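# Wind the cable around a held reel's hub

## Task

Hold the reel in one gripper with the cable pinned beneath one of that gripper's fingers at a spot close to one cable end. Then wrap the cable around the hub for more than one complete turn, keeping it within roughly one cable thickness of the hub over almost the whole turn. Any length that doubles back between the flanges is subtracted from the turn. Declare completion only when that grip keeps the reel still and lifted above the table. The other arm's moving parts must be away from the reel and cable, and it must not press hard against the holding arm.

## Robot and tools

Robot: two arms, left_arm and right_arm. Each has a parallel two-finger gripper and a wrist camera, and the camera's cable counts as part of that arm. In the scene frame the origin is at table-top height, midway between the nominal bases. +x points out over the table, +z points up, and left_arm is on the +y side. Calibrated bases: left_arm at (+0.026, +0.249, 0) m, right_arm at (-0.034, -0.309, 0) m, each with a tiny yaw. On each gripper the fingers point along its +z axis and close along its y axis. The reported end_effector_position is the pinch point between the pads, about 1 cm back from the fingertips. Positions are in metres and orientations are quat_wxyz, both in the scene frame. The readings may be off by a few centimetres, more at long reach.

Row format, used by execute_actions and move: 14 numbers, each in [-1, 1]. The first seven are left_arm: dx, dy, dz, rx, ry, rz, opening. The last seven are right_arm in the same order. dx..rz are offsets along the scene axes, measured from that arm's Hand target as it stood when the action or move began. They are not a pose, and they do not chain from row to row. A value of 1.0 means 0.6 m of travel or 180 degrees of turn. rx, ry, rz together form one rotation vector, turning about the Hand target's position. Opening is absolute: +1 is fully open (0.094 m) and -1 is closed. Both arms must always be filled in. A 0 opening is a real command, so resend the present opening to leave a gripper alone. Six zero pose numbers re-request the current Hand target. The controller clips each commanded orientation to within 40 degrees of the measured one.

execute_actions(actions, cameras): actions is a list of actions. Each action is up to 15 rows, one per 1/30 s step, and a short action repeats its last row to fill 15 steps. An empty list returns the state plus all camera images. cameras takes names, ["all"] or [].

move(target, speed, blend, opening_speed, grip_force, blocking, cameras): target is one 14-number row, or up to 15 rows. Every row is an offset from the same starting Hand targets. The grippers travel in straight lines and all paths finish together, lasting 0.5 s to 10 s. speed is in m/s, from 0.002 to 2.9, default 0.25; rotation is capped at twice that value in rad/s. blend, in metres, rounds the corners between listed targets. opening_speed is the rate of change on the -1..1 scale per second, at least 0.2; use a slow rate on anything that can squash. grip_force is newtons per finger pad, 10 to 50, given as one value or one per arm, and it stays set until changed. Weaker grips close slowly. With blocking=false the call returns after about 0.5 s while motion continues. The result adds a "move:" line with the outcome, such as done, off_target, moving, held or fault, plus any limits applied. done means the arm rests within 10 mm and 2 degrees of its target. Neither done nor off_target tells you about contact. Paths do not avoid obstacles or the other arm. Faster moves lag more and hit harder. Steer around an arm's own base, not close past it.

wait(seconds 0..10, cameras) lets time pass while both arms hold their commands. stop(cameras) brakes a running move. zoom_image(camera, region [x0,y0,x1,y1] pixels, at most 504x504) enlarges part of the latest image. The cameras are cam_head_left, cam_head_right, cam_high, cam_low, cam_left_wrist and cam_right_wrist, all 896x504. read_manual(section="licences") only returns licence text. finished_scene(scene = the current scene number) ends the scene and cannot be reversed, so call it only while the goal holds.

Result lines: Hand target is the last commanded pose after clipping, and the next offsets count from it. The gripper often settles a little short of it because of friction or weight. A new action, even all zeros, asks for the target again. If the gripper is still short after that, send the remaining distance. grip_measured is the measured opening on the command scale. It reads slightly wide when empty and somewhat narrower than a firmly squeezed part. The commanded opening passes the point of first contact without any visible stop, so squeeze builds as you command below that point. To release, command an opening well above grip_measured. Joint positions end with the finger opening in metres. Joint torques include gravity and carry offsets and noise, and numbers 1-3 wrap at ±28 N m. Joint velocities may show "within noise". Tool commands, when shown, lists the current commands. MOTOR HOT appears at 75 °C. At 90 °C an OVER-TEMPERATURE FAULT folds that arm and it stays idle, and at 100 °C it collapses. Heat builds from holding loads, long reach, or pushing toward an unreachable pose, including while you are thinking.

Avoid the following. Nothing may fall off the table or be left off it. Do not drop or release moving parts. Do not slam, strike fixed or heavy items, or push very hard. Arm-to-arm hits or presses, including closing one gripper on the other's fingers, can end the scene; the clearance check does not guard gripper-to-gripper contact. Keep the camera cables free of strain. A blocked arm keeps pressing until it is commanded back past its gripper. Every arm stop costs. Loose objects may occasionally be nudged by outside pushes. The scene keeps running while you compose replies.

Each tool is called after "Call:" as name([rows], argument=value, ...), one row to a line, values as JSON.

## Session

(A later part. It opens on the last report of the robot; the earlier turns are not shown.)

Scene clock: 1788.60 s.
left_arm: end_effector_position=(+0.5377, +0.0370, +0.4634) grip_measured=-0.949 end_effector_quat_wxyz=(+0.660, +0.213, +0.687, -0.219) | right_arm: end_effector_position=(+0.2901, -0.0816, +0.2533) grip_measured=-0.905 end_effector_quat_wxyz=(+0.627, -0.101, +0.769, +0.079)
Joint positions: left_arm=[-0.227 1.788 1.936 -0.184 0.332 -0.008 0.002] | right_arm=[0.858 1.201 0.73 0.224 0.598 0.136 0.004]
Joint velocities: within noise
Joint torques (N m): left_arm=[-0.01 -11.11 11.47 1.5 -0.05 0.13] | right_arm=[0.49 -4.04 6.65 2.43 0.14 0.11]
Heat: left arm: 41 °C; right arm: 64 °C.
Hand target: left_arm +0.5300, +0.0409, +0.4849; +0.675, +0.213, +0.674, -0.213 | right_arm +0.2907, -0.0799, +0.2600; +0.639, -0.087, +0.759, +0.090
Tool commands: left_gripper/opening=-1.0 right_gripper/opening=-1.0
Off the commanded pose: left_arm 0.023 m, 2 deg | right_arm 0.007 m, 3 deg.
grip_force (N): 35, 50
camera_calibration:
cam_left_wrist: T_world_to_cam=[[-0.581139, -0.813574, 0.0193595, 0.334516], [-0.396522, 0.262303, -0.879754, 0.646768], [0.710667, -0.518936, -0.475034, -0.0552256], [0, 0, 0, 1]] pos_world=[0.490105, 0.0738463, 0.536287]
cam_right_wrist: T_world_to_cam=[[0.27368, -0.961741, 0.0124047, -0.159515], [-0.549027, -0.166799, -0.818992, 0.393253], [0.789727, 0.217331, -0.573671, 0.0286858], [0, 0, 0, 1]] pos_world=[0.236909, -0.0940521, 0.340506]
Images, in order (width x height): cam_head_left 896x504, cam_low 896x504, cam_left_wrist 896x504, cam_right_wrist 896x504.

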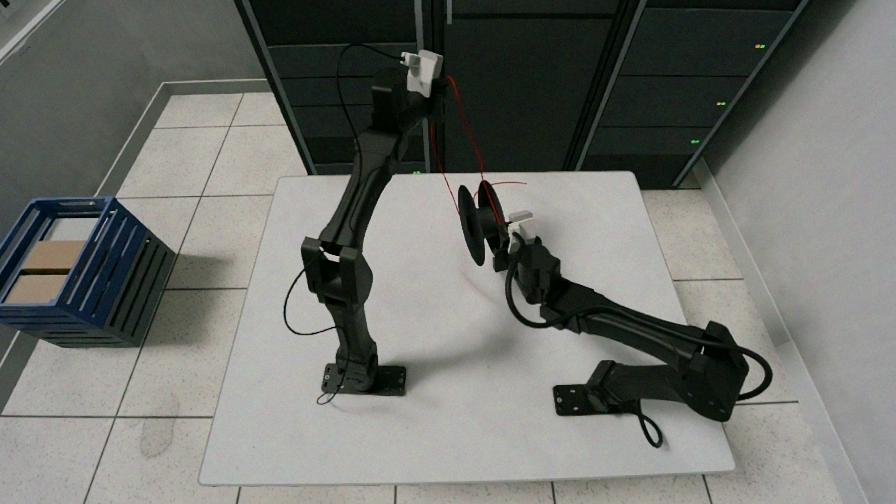

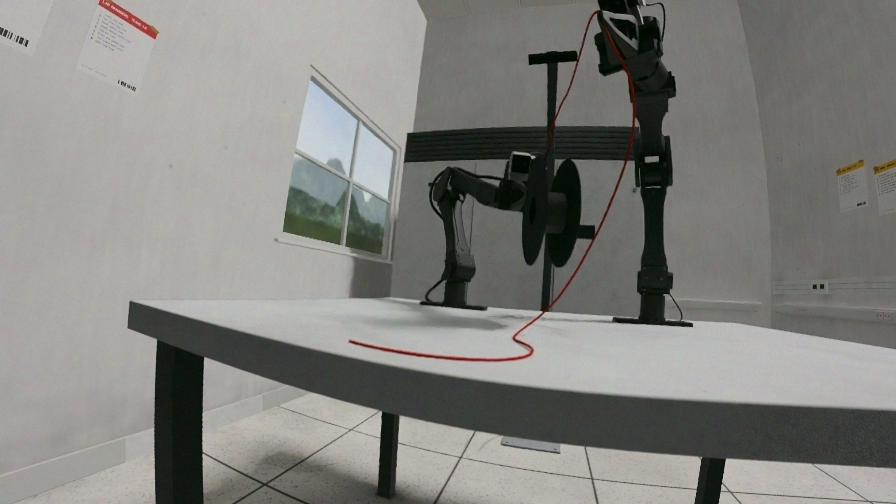

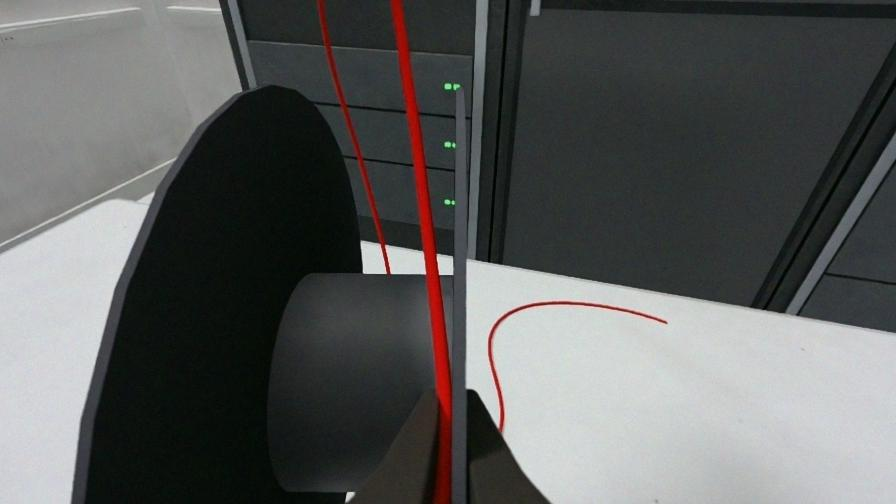

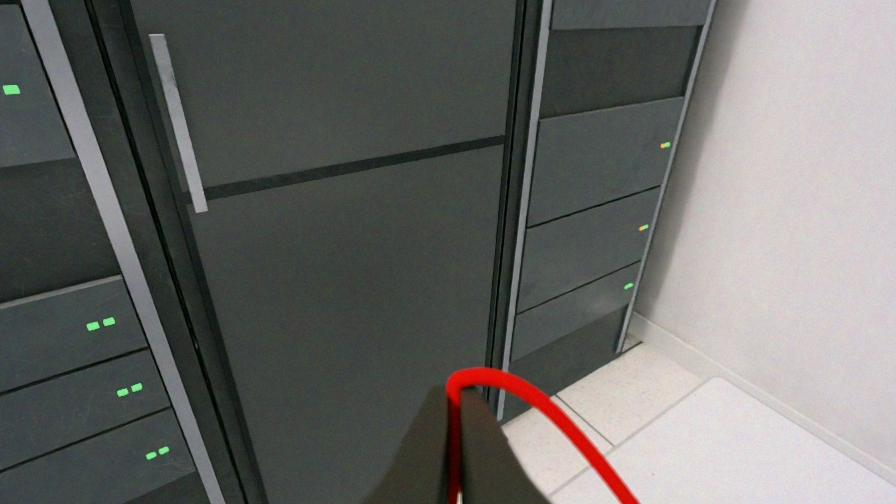

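Call:
move(target=[0.123,-0.027,-0.37,0,0,0,-1,0,0,0,0,0,0,-1], speed=0.18, cameras=["cam_head_left","cam_head_right","cam_low","cam_left_wrist"])

Scene clock: 1803.13 s.
left_arm: end_effector_position=(+0.6019, +0.0224, +0.2778) grip_measured=-0.949 end_effector_quat_wxyz=(+0.682, +0.211, +0.666, -0.216) | right_arm: end_effector_position=(+0.2901, -0.0815, +0.2534) grip_measured=-0.905 end_effector_quat_wxyz=(+0.627, -0.101, +0.769, +0.079)
Joint positions: left_arm=[-0.22 2.032 1.455 0.603 0.332 -0.007 0.002] | right_arm=[0.858 1.201 0.73 0.224 0.598 0.136 0.004]
Joint torques (N m): left_arm=[0.65 -10.73 7.12 1.6 -0.01 0.13] | right_arm=[0.47 -4.04 6.67 2.43 0.14 0.11]
Heat: left arm: 41 °C; right arm: 64 °C.
Hand target: left_arm +0.6038, +0.0249, +0.2628; +0.675, +0.213, +0.674, -0.212 | right_arm +0.2907, -0.0799, +0.2600; +0.639, -0.088, +0.759, +0.090
Off the commanded pose: left_arm 0.015 m, 1 deg | right_arm 0.007 m, 3 deg.
grip_force (N): 35, 50
move: off_target (left_arm, right_arm)
camera_calibration:
cam_left_wrist: T_world_to_cam=[[-0.576092, -0.817384, -0.00133805, 0.3663], [-0.345305, 0.244854, -0.905986, 0.489594], [0.740866, -0.521469, -0.423305, -0.229125], [0, 0, 0, 1]] pos_world=[0.549833, 0.0600477, 0.347066]
Images, in order (width x height): cam_head_left 896x504, cam_head_right 896x504, cam_low 896x504, cam_left_wrist 896x504.

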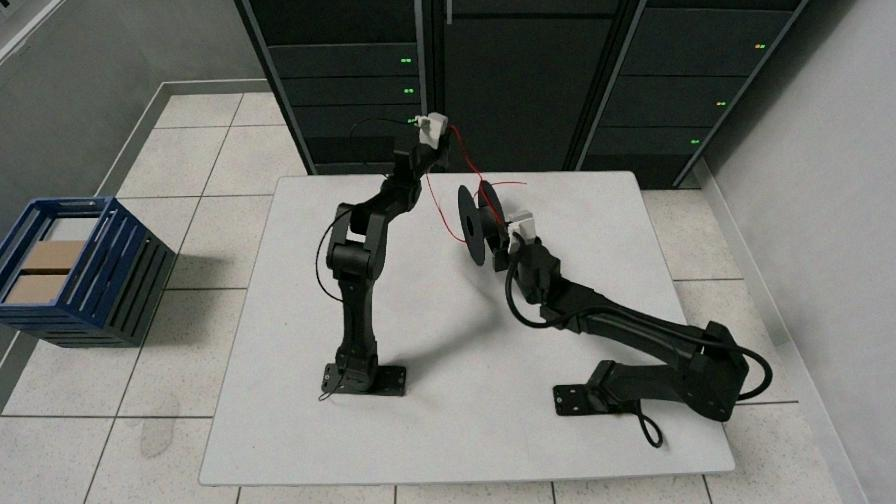

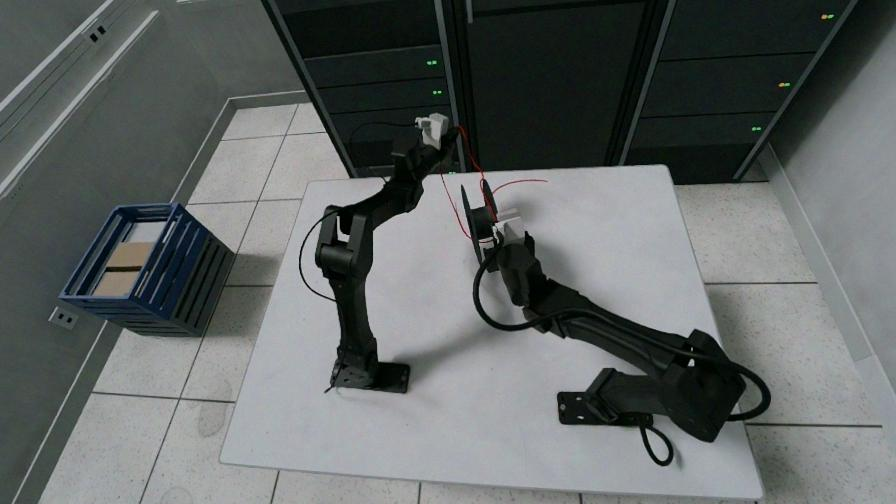

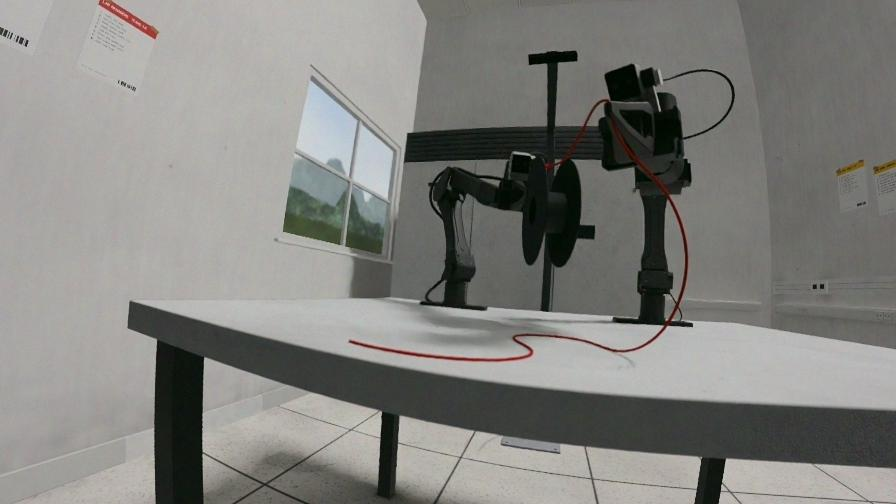

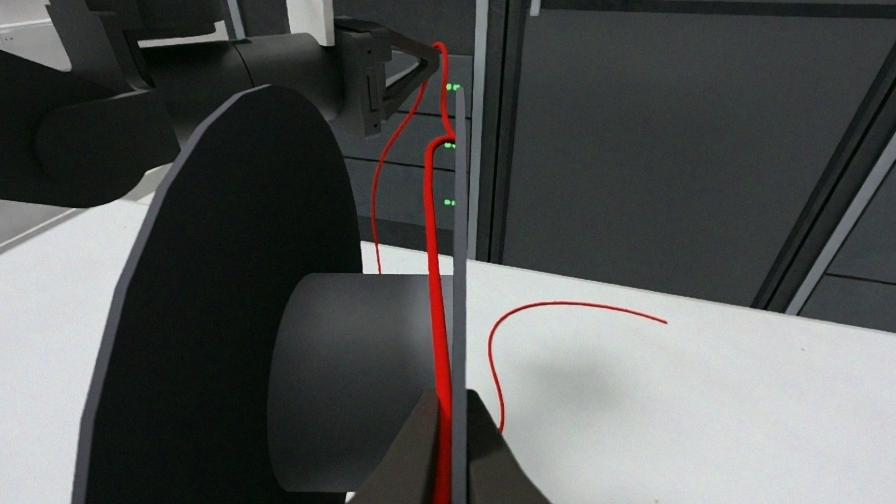

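Call:
zoom_image(camera="cam_low", region=[470, 50, 720, 290])

Call:
zoom_image(camera="cam_left_wrist", region=[340, 20, 540, 220])

Call:
zoom_image(camera="cam_head_right", region=[400, 80, 600, 300])

Scaled by 2.016 from the camera's 896x504 image, which has a finer 1280x720 frame.

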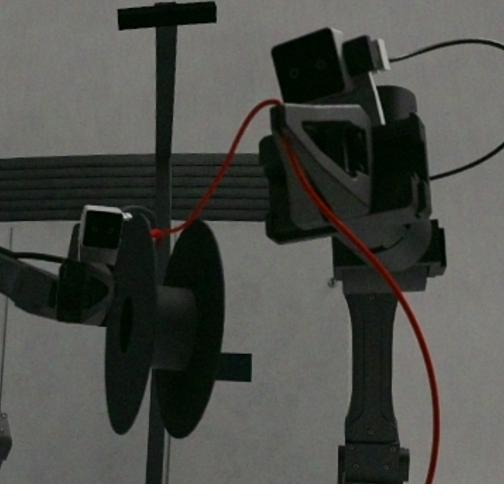

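Scaled by 2.520 from the camera's 896x504 image, which has a finer 1280x720 frame.

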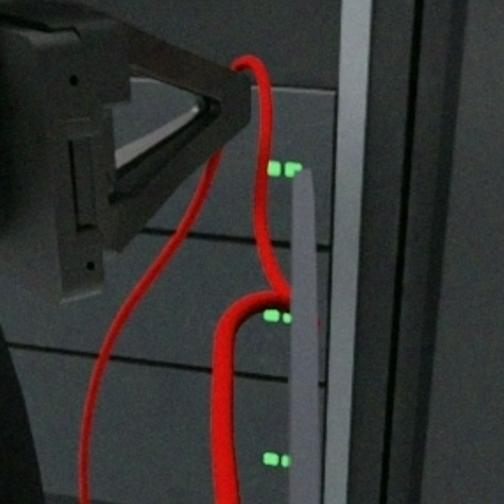

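Scaled by 2.291 from the camera's 896x504 image, which has a finer 1280x720 frame.

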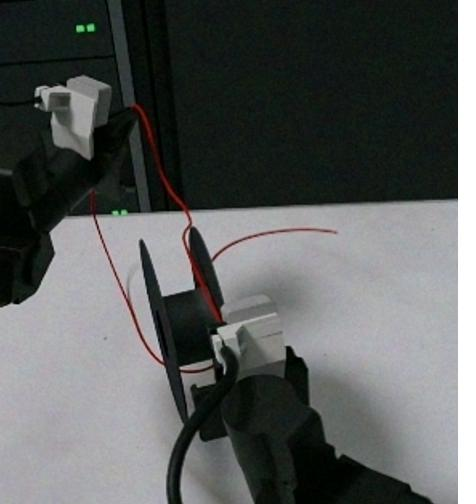

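Call:
move([
  [-0.09,0.108,0.262,0,0,0,-1,0,0,0,0,0,0,-1],
  [-0.023,0.108,0.058,0,0,0,-1,0,0,0,0,0,0,-1],
], speed=0.18, blend=[0.01,0], cameras=["cam_head_right","cam_low","cam_left_wrist"])

Scene clock: 1828.20 s.
left_arm: end_effector_position=(+0.5875, +0.0859, +0.3104) grip_measured=-0.949 end_effector_quat_wxyz=(+0.680, +0.214, +0.666, -0.217) | right_arm: end_effector_position=(+0.2902, -0.0814, +0.2540) grip_measured=-0.905 end_effector_quat_wxyz=(+0.628, -0.100, +0.768, +0.080)
Joint positions: left_arm=[-0.081 1.896 1.402 0.517 0.477 -0.007 0.002] | right_arm=[0.858 1.201 0.73 0.228 0.598 0.136 0.004]
Joint torques (N m): left_arm=[0.66 -9.91 7.21 1.61 -0.08 0.14] | right_arm=[0.49 -4.04 6.65 2.4 0.15 0.11]
Heat: left arm: 42 °C; right arm: 65 °C.
Hand target: left_arm +0.5900, +0.0897, +0.2977; +0.675, +0.213, +0.674, -0.212 | right_arm +0.2907, -0.0799, +0.2600; +0.639, -0.088, +0.759, +0.090
Off the commanded pose: left_arm 0.014 m, 1 deg | right_arm 0.006 m, 3 deg.
grip_force (N): 35, 50
move: off_target (left_arm, right_arm)
camera_calibration:
cam_left_wrist: T_world_to_cam=[[-0.580767, -0.814064, -0.00308332, 0.412934], [-0.34655, 0.250658, -0.903921, 0.498177], [0.736623, -0.523899, -0.427688, -0.167475], [0, 0, 0, 1]] pos_world=[0.535827, 0.123543, 0.379959]
Images, in order (width x height): cam_head_right 896x504, cam_low 896x504, cam_left_wrist 896x504.

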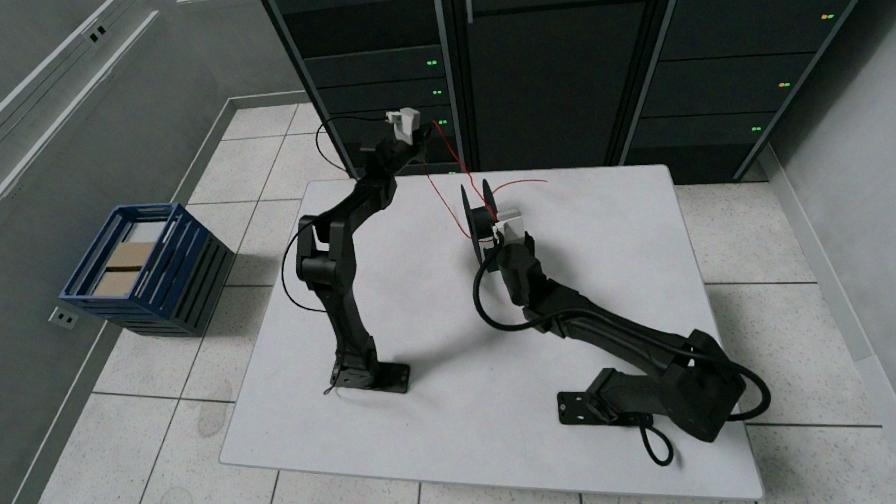

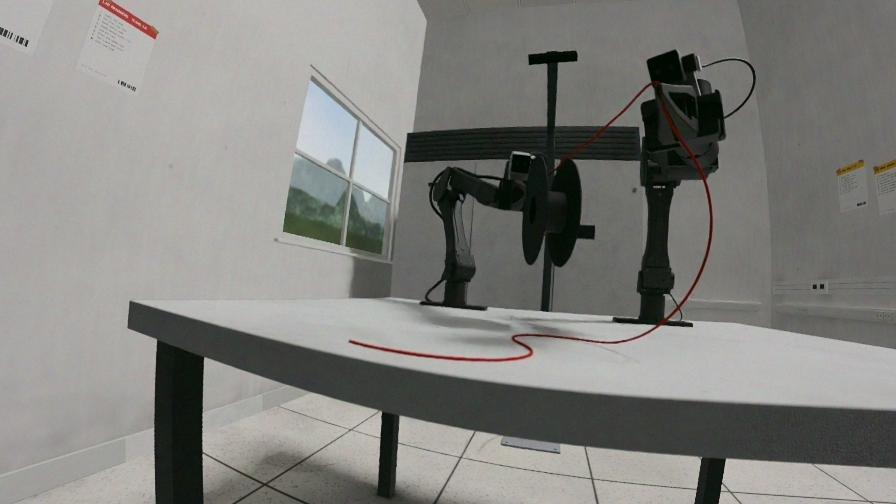

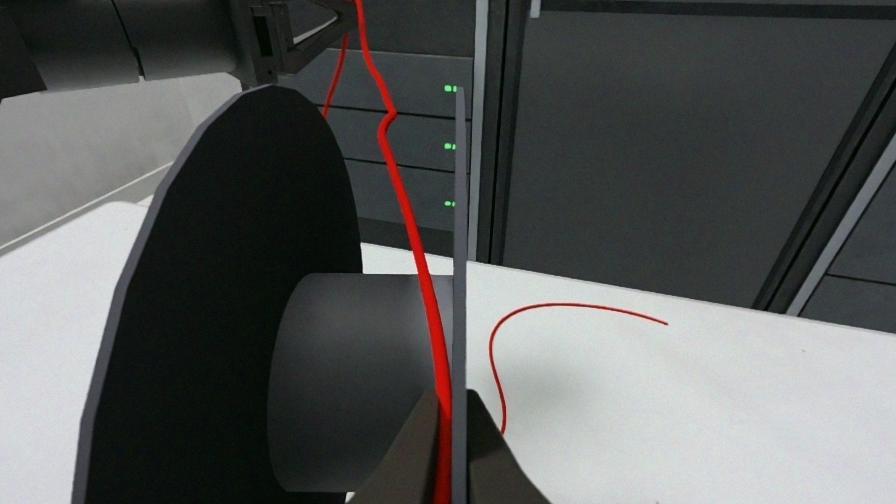

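Call:
move([
  [0.0528,-0.0772,-0.1033,0,0,0,-1,0,0,0,0,0,0,-1],
  [0.0422,-0.0955,-0.26,0,0,0,-1,0.05,0,0.0833,0,0,0,-1],
  [-0.0655,-0.138,-0.3317,0,0,-0.0556,-1,0.1,0,0.175,0,0,0,-1],
], speed=0.16, blend=[0.02,0.02,0], cameras=["cam_head_right","cam_low","cam_left_wrist"])

Scene clock: 1930.57 s.
left_arm: end_effector_position=(+0.5551, +0.0070, +0.1190) grip_measured=-0.949 end_effector_quat_wxyz=(+0.668, +0.268, +0.640, -0.269) | right_arm: end_effector_position=(+0.3459, -0.0826, +0.3323) grip_measured=-0.905 end_effector_quat_wxyz=(+0.610, -0.104, +0.782, +0.070)
Joint positions: left_arm=[-0.221 2.313 1.132 1.223 0.497 -0.007 0.002] | right_arm=[0.704 1.342 1.181 -0.115 0.453 0.106 0.004]
Joint torques (N m): left_arm=[-0.09 -9.88 4.63 1.59 0.03 0.1] | right_arm=[-0.29 -5.7 10.78 2.37 0 0.03]
Heat: left arm: 44 °C; right arm: 68 °C.
Hand target: left_arm +0.5507, +0.0070, +0.0986; +0.654, +0.270, +0.653, -0.270 | right_arm +0.3507, -0.0800, +0.3648; +0.639, -0.088, +0.759, +0.090
Off the commanded pose: left_arm 0.021 m, 2 deg | right_arm 0.033 m, 5 deg.
grip_force (N): 35, 50
move: off_target (left_arm, right_arm)
camera_calibration:
cam_left_wrist: T_world_to_cam=[[-0.702758, -0.711312, -0.0128933, 0.397516], [-0.284841, 0.29793, -0.9111, 0.30002], [0.651918, -0.636611, -0.411983, -0.22086], [0, 0, 0, 1]] pos_world=[0.508799, 0.0527712, 0.187483]
Images, in order (width x height): cam_head_right 896x504, cam_low 896x504, cam_left_wrist 896x504.

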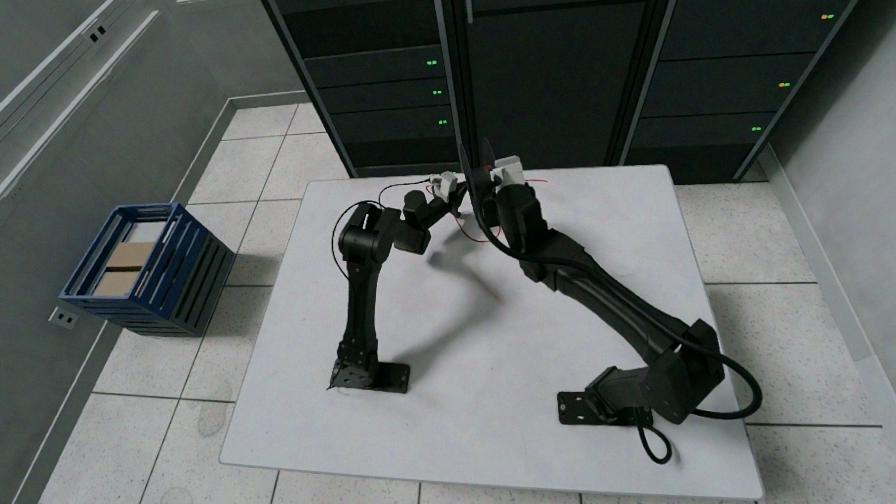

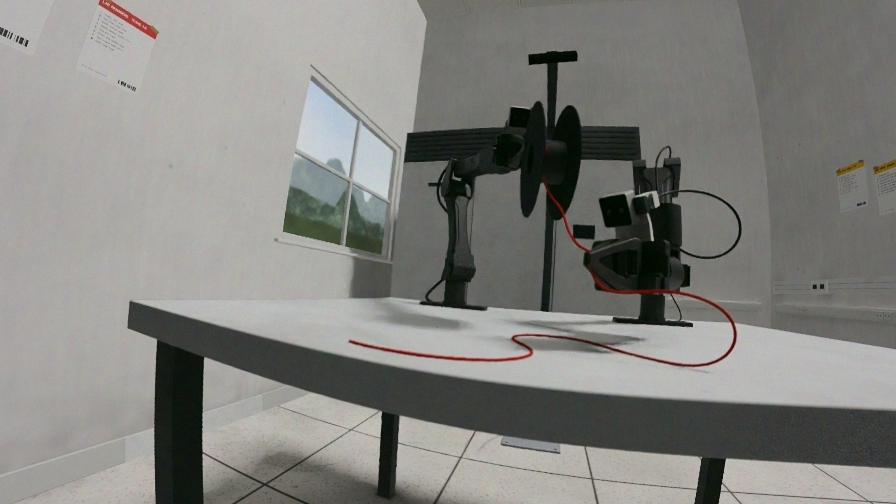

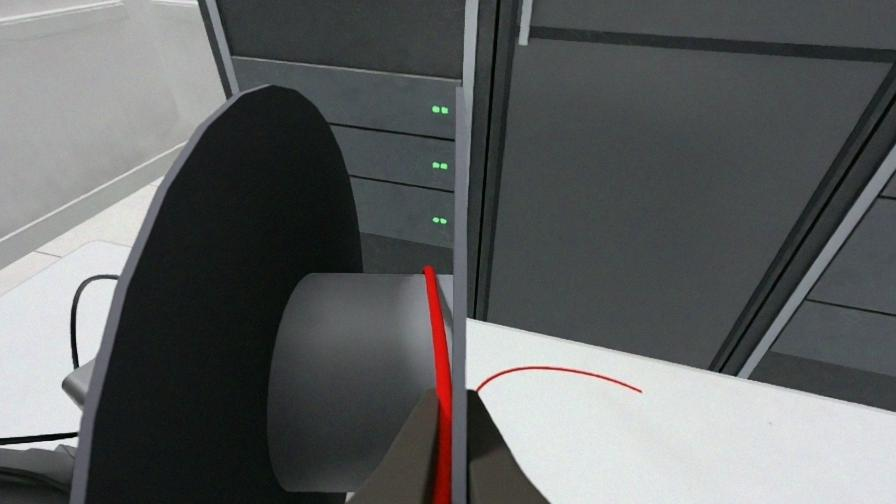

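Call:
move([
  [-0.15,-0.058,-0.03,0,0,-0.0833,-1,0.057,0,0.077,0,0,0,-1],
  [-0.29,-0.075,0.035,0,0,-0.15,-1,0.108,0,0.065,0,0,0,-1],
  [-0.38,-0.04,0.157,0,0,-0.172,-1,0.158,0,0.023,0,0,0,-1],
], speed=0.15, blend=[0.02,0.02,0], cameras=["cam_head_right","cam_low","cam_left_wrist"])

Scene clock: 1959.13 s.
left_arm: end_effector_position=(+0.3280, -0.0192, +0.1954) grip_measured=-0.949 end_effector_quat_wxyz=(+0.563, +0.431, +0.556, -0.434) | right_arm: end_effector_position=(+0.4375, -0.0809, +0.3450) grip_measured=-0.905 end_effector_quat_wxyz=(+0.602, -0.102, +0.789, +0.076)
Joint positions: left_arm=[-0.293 1.636 0.541 1.115 0.961 -0.014 0.002] | right_arm=[0.532 1.634 1.513 -0.157 0.278 0.075 0.004]
Joint torques (N m): left_arm=[0.4 -7.88 4.94 1.22 0.1 0.16] | right_arm=[-0.5 -8.35 10 2.73 0.03 0.01]
Heat: left arm: 43 °C; right arm: 68 °C.
Hand target: left_arm +0.3226, -0.0170, +0.1927; +0.558, +0.435, +0.557, -0.435 | right_arm +0.4455, -0.0800, +0.3788; +0.639, -0.087, +0.759, +0.090
Off the commanded pose: left_arm 0.006 m, 1 deg | right_arm 0.035 m, 6 deg.
grip_force (N): 35, 50
move: off_target (right_arm)
camera_calibration:
cam_left_wrist: T_world_to_cam=[[-0.967575, -0.252569, -0.00288837, 0.313919], [-0.107295, 0.42134, -0.900533, 0.254719], [0.228664, -0.871023, -0.434777, 0.0808658], [0, 0, 0, 1]] pos_world=[0.312579, 0.0423988, 0.265448]
Images, in order (width x height): cam_head_right 896x504, cam_low 896x504, cam_left_wrist 896x504.

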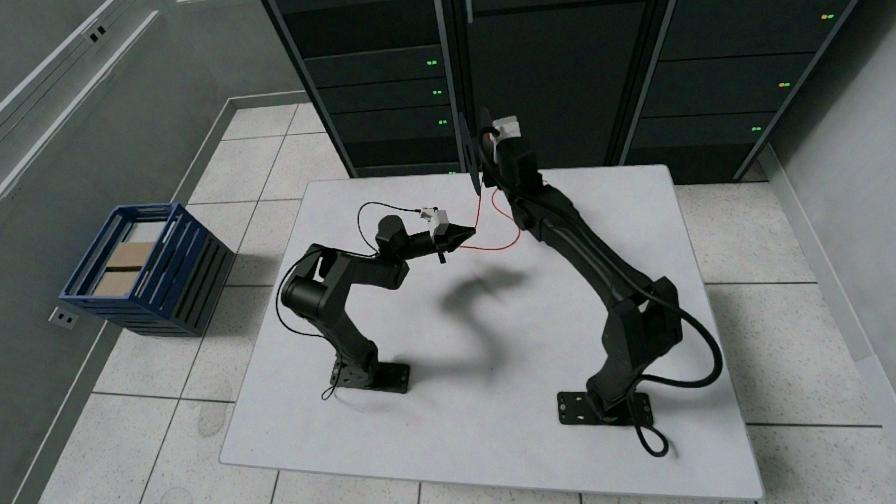

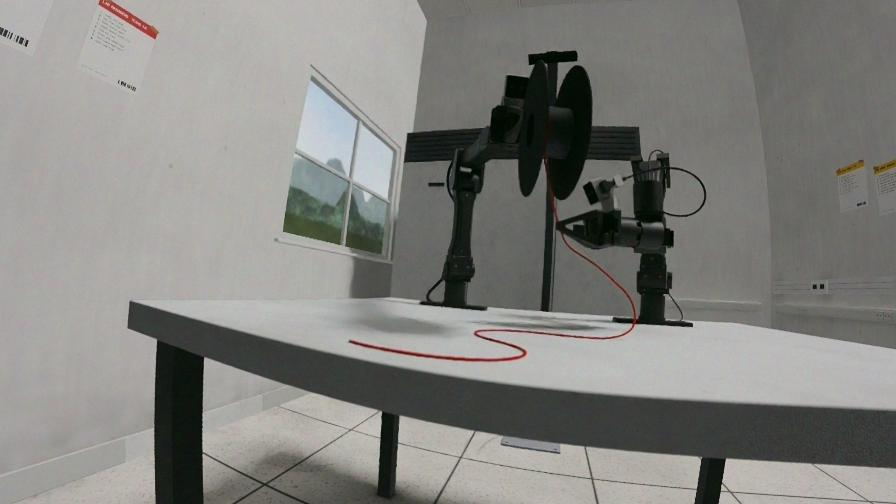

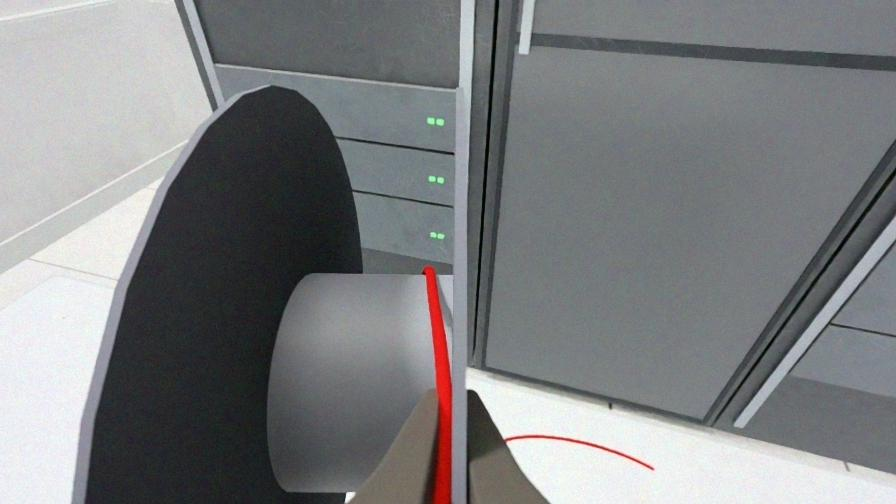

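Call:
move([
  [-0.0467,0.0373,0.0872,0,0,0,-1,0.0217,0,-0.0517,0,0,0,-1],
  [-0.0148,0.0493,0.2305,0,0,0,-1,0.005,0,-0.0717,0,0,0,-1],
  [0.0697,0.0443,0.3055,0,0,0,-1,-0.0283,0,-0.0917,0,0,0,-1],
  [0.1457,0.0372,0.3072,0,0,0,-1,-0.0617,0,-0.103,0,0,0,-1],
], speed=0.12, blend=[0.015,0.015,0.015,0], cameras=["cam_head_left","cam_head_right","cam_low","cam_left_wrist","cam_right_wrist"])

Scene clock: 1992.63 s.
left_arm: end_effector_position=(+0.4049, +0.0024, +0.3618) grip_measured=-0.949 end_effector_quat_wxyz=(+0.539, +0.427, +0.571, -0.448) | right_arm: end_effector_position=(+0.4132, -0.0727, +0.3033) grip_measured=-0.905 end_effector_quat_wxyz=(+0.624, -0.098, +0.769, +0.093)
Joint positions: left_arm=[-0.15 1.579 1.28 0.261 1.124 -0.015 0.002] | right_arm=[0.583 1.554 1.204 0.135 0.312 0.088 0.004]
Joint torques (N m): left_arm=[0.84 -7.06 12.78 1.35 -0.03 0.17] | right_arm=[0.09 -10.78 6.43 2.15 0.21 -0.03]
Heat: left arm: 42 °C; right arm: 69 °C.
Hand target: left_arm +0.4102, +0.0054, +0.3771; +0.558, +0.435, +0.557, -0.435 | right_arm +0.4085, -0.0801, +0.3170; +0.639, -0.087, +0.759, +0.090
Off the commanded pose: left_arm 0.016 m, 3 deg | right_arm 0.016 m, 2 deg.
grip_force (N): 35, 50
move: off_target (left_arm, right_arm)
camera_calibration:
cam_left_wrist: T_world_to_cam=[[-0.971046, -0.233648, 0.0497828, 0.376658], [-0.150669, 0.437275, -0.886617, 0.416269], [0.185387, -0.868447, -0.459818, 0.180916], [0, 0, 0, 1]] pos_world=[0.394932, 0.0630973, 0.433508]
cam_right_wrist: T_world_to_cam=[[0.287142, -0.957787, -0.0138751, -0.182565], [-0.553048, -0.153941, -0.818804, 0.505777], [0.782104, 0.242787, -0.573905, -0.0366795], [0, 0, 0, 1]] pos_world=[0.360828, -0.0880933, 0.390549]
Images, in order (width x height): cam_head_left 896x504, cam_head_right 896x504, cam_low 896x504, cam_left_wrist 896x504, cam_right_wrist 896x504.

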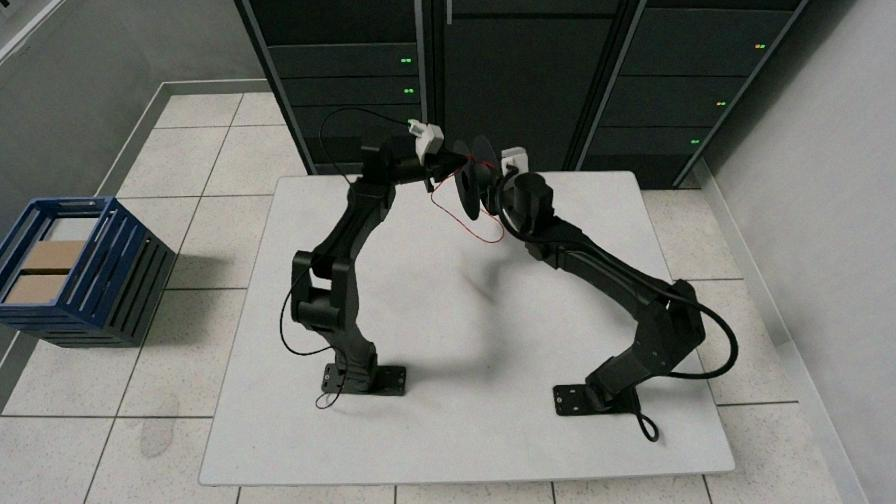

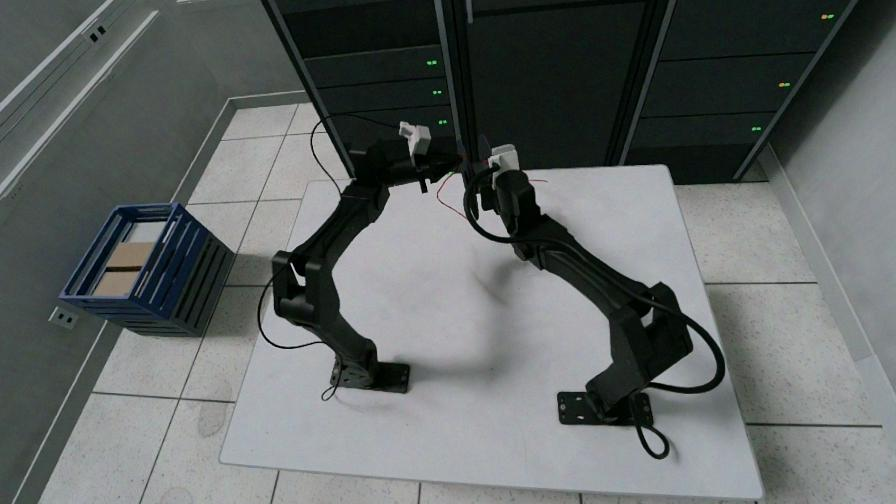

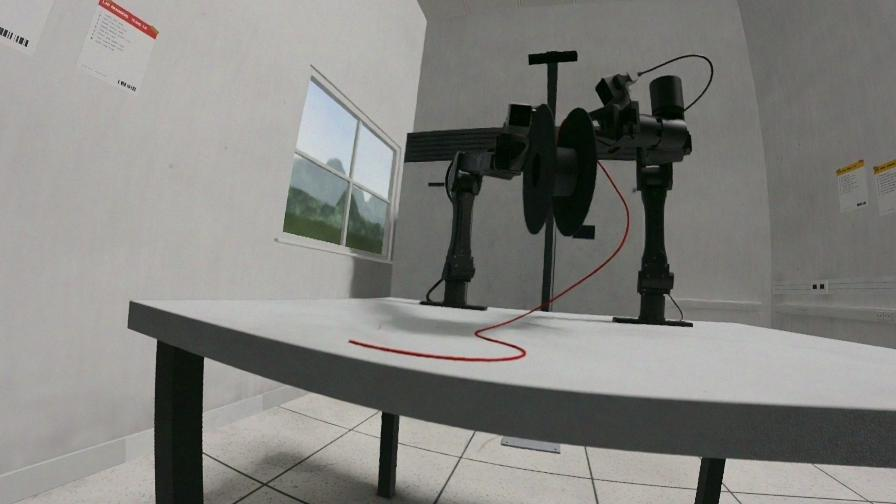

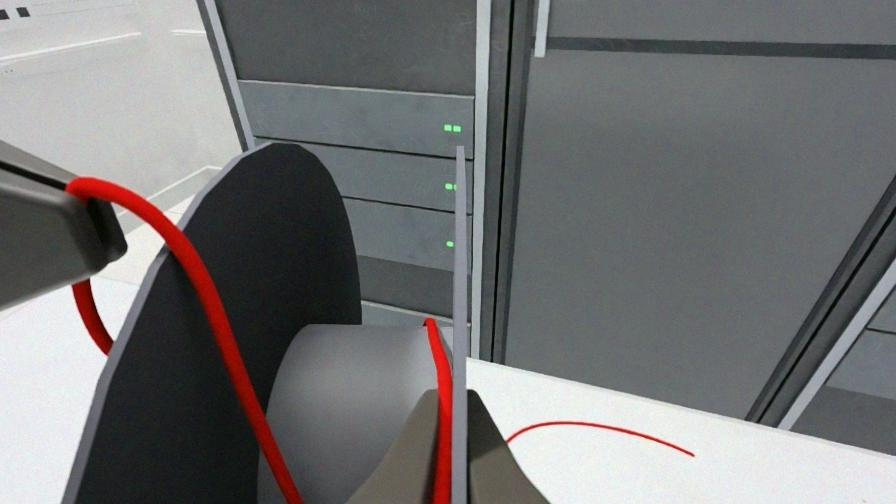

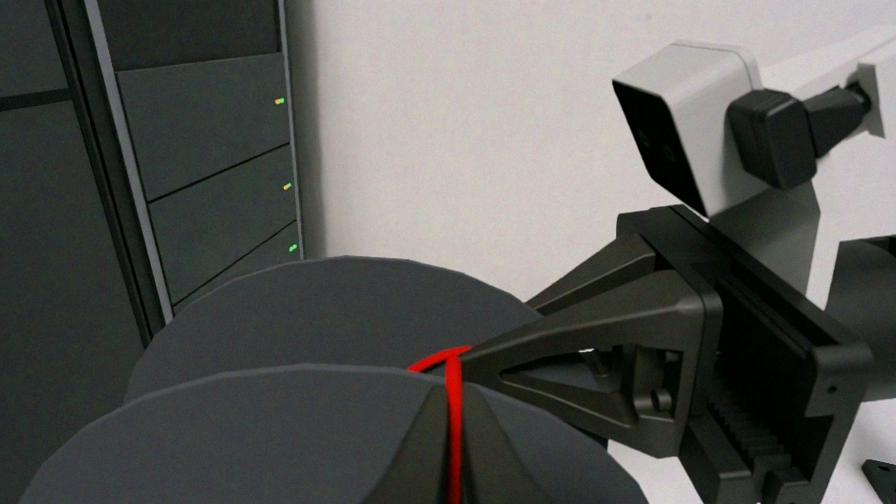

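Call:
move(target=[-0.052,0.0227,-0.0083,0,0,0,-1,-0.1167,0,-0.033,0,0,0,-1], speed=0.1, cameras=["cam_low","cam_left_wrist"])

Scene clock: 2012.37 s.
left_arm: end_effector_position=(+0.3714, +0.0065, +0.3628) grip_measured=-0.949 end_effector_quat_wxyz=(+0.525, +0.445, +0.557, -0.465) | right_arm: end_effector_position=(+0.3429, -0.0697, +0.3044) grip_measured=-0.905 end_effector_quat_wxyz=(+0.645, -0.096, +0.751, +0.105)
Joint positions: left_arm=[-0.146 1.491 1.2 0.245 1.191 -0.008 0.002] | right_arm=[0.727 1.34 0.967 0.21 0.444 0.105 0.004]
Joint torques (N m): left_arm=[2.45 -9.29 7.32 1.52 -0.36 0.17] | right_arm=[0.03 -7.82 5.56 1.65 0.33 0.09]
Heat: left arm: 42 °C; right arm: 67 °C.
Hand target: left_arm +0.3789, +0.0190, +0.3721; +0.558, +0.435, +0.557, -0.435 | right_arm +0.3385, -0.0800, +0.2971; +0.639, -0.087, +0.759, +0.090
Off the commanded pose: left_arm 0.017 m, 5 deg | right_arm 0.013 m, 2 deg.
grip_force (N): 35, 50
move: off_target (left_arm, right_arm)
camera_calibration:
cam_left_wrist: T_world_to_cam=[[-0.983741, -0.172387, 0.0503599, 0.348997], [-0.123523, 0.445916, -0.886511, 0.400121], [0.130366, -0.878318, -0.459959, 0.211697], [0, 0, 0, 1]] pos_world=[0.365149, 0.0676791, 0.434508]
Images, in order (width x height): cam_low 896x504, cam_left_wrist 896x504.

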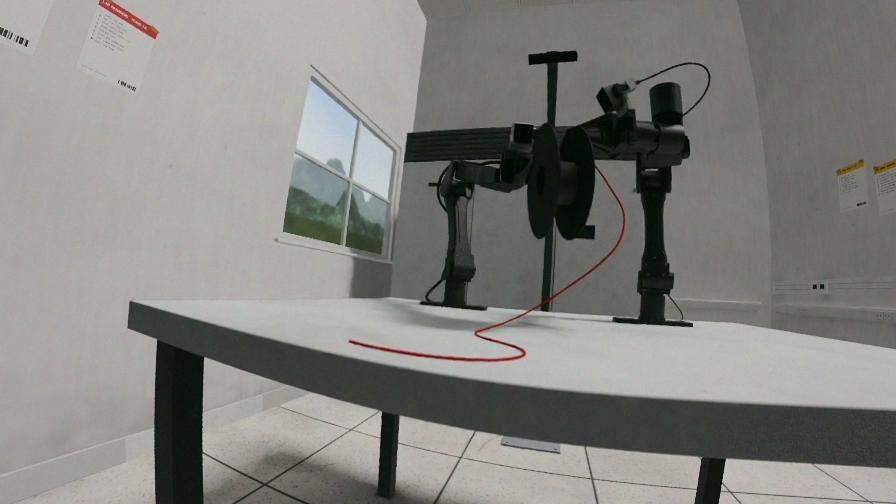

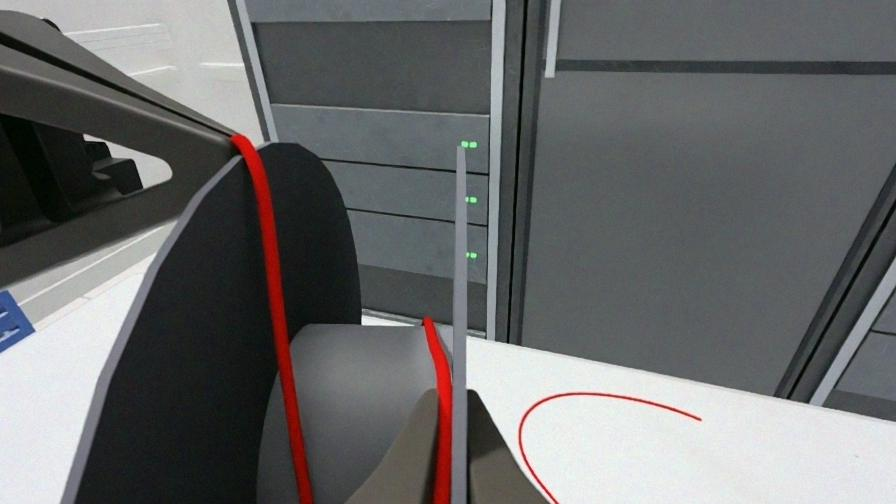

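Call:
move([
  [-0.0125,-0.018,-0.0155,0,0,0,-1,0,0,0,0,0,0,-1],
  [-0.0125,-0.018,-0.0155,0,0,0,0.2,0,0,0,0,0,0,-1],
], speed=0.05, cameras=["cam_low","cam_left_wrist","cam_right_wrist"])

Scene clock: 2028.87 s.
left_arm: end_effector_position=(+0.3742, +0.0057, +0.3625) grip_measured=+0.197 end_effector_quat_wxyz=(+0.553, +0.436, +0.557, -0.440) | right_arm: end_effector_position=(+0.3397, -0.0767, +0.2777) grip_measured=-0.905 end_effector_quat_wxyz=(+0.618, -0.105, +0.776, +0.076)
Joint positions: left_arm=[-0.16 1.464 1.151 0.31 1.115 -0.005 0.056] | right_arm=[0.729 1.34 0.943 0.142 0.468 0.105 0.004]
Joint torques (N m): left_arm=[0.21 -8.08 7.01 1.33 -0.06 0.03] | right_arm=[-0.08 -8.09 7.12 2.39 0.14 0.1]
Heat: left arm: 43 °C; right arm: 66 °C.
Hand target: left_arm +0.3713, +0.0081, +0.3628; +0.558, +0.435, +0.557, -0.435 | right_arm +0.3385, -0.0799, +0.2971; +0.639, -0.088, +0.759, +0.090
Off the commanded pose: left_arm 0.004 m, 1 deg | right_arm 0.020 m, 4 deg.
grip_force (N): 35, 50
move: off_target (right_arm); target 2's new opening was sent with left_arm's hand 0.010 m and 4 deg from that target
camera_calibration:
cam_left_wrist: T_world_to_cam=[[-0.97262, -0.2323, 0.00684756, 0.363734], [-0.109635, 0.432655, -0.894869, 0.398505], [0.204915, -0.871118, -0.446277, 0.177719], [0, 0, 0, 1]] pos_world=[0.361047, 0.0668948, 0.433431]
cam_right_wrist: T_world_to_cam=[[0.277967, -0.960412, 0.0185211, -0.171705], [-0.565603, -0.179223, -0.804967, 0.442122], [0.77642, 0.213279, -0.59303, 0.0120015], [0, 0, 0, 1]] pos_world=[0.288476, -0.0882291, 0.366191]
Images, in order (width x height): cam_low 896x504, cam_left_wrist 896x504, cam_right_wrist 896x504.

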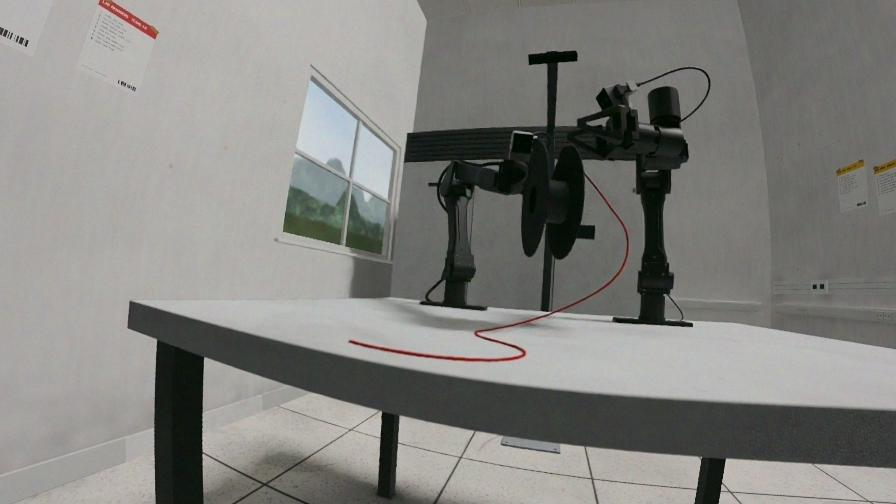

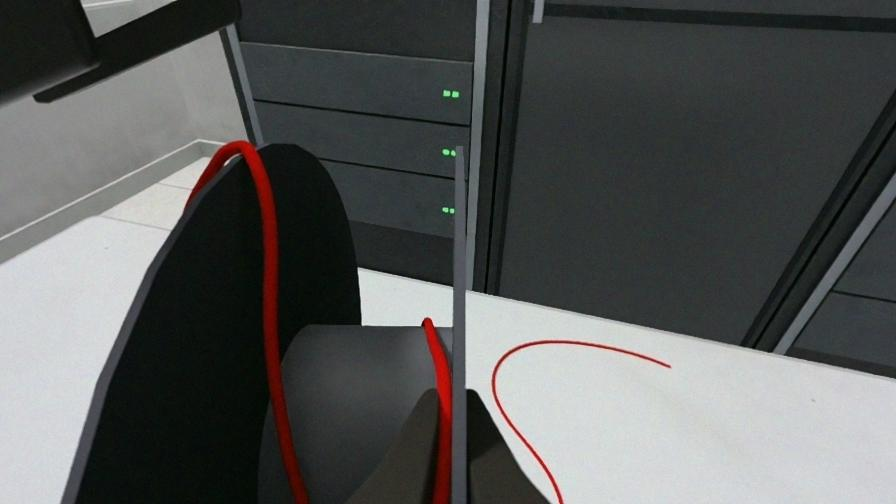

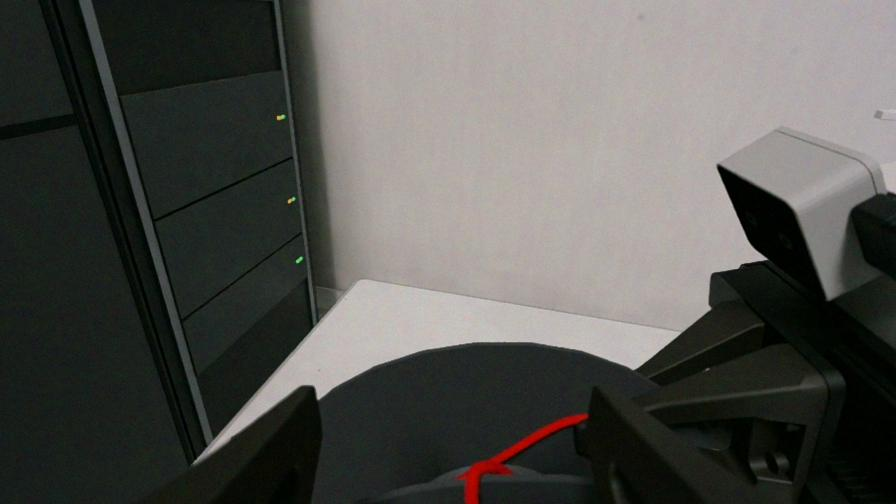

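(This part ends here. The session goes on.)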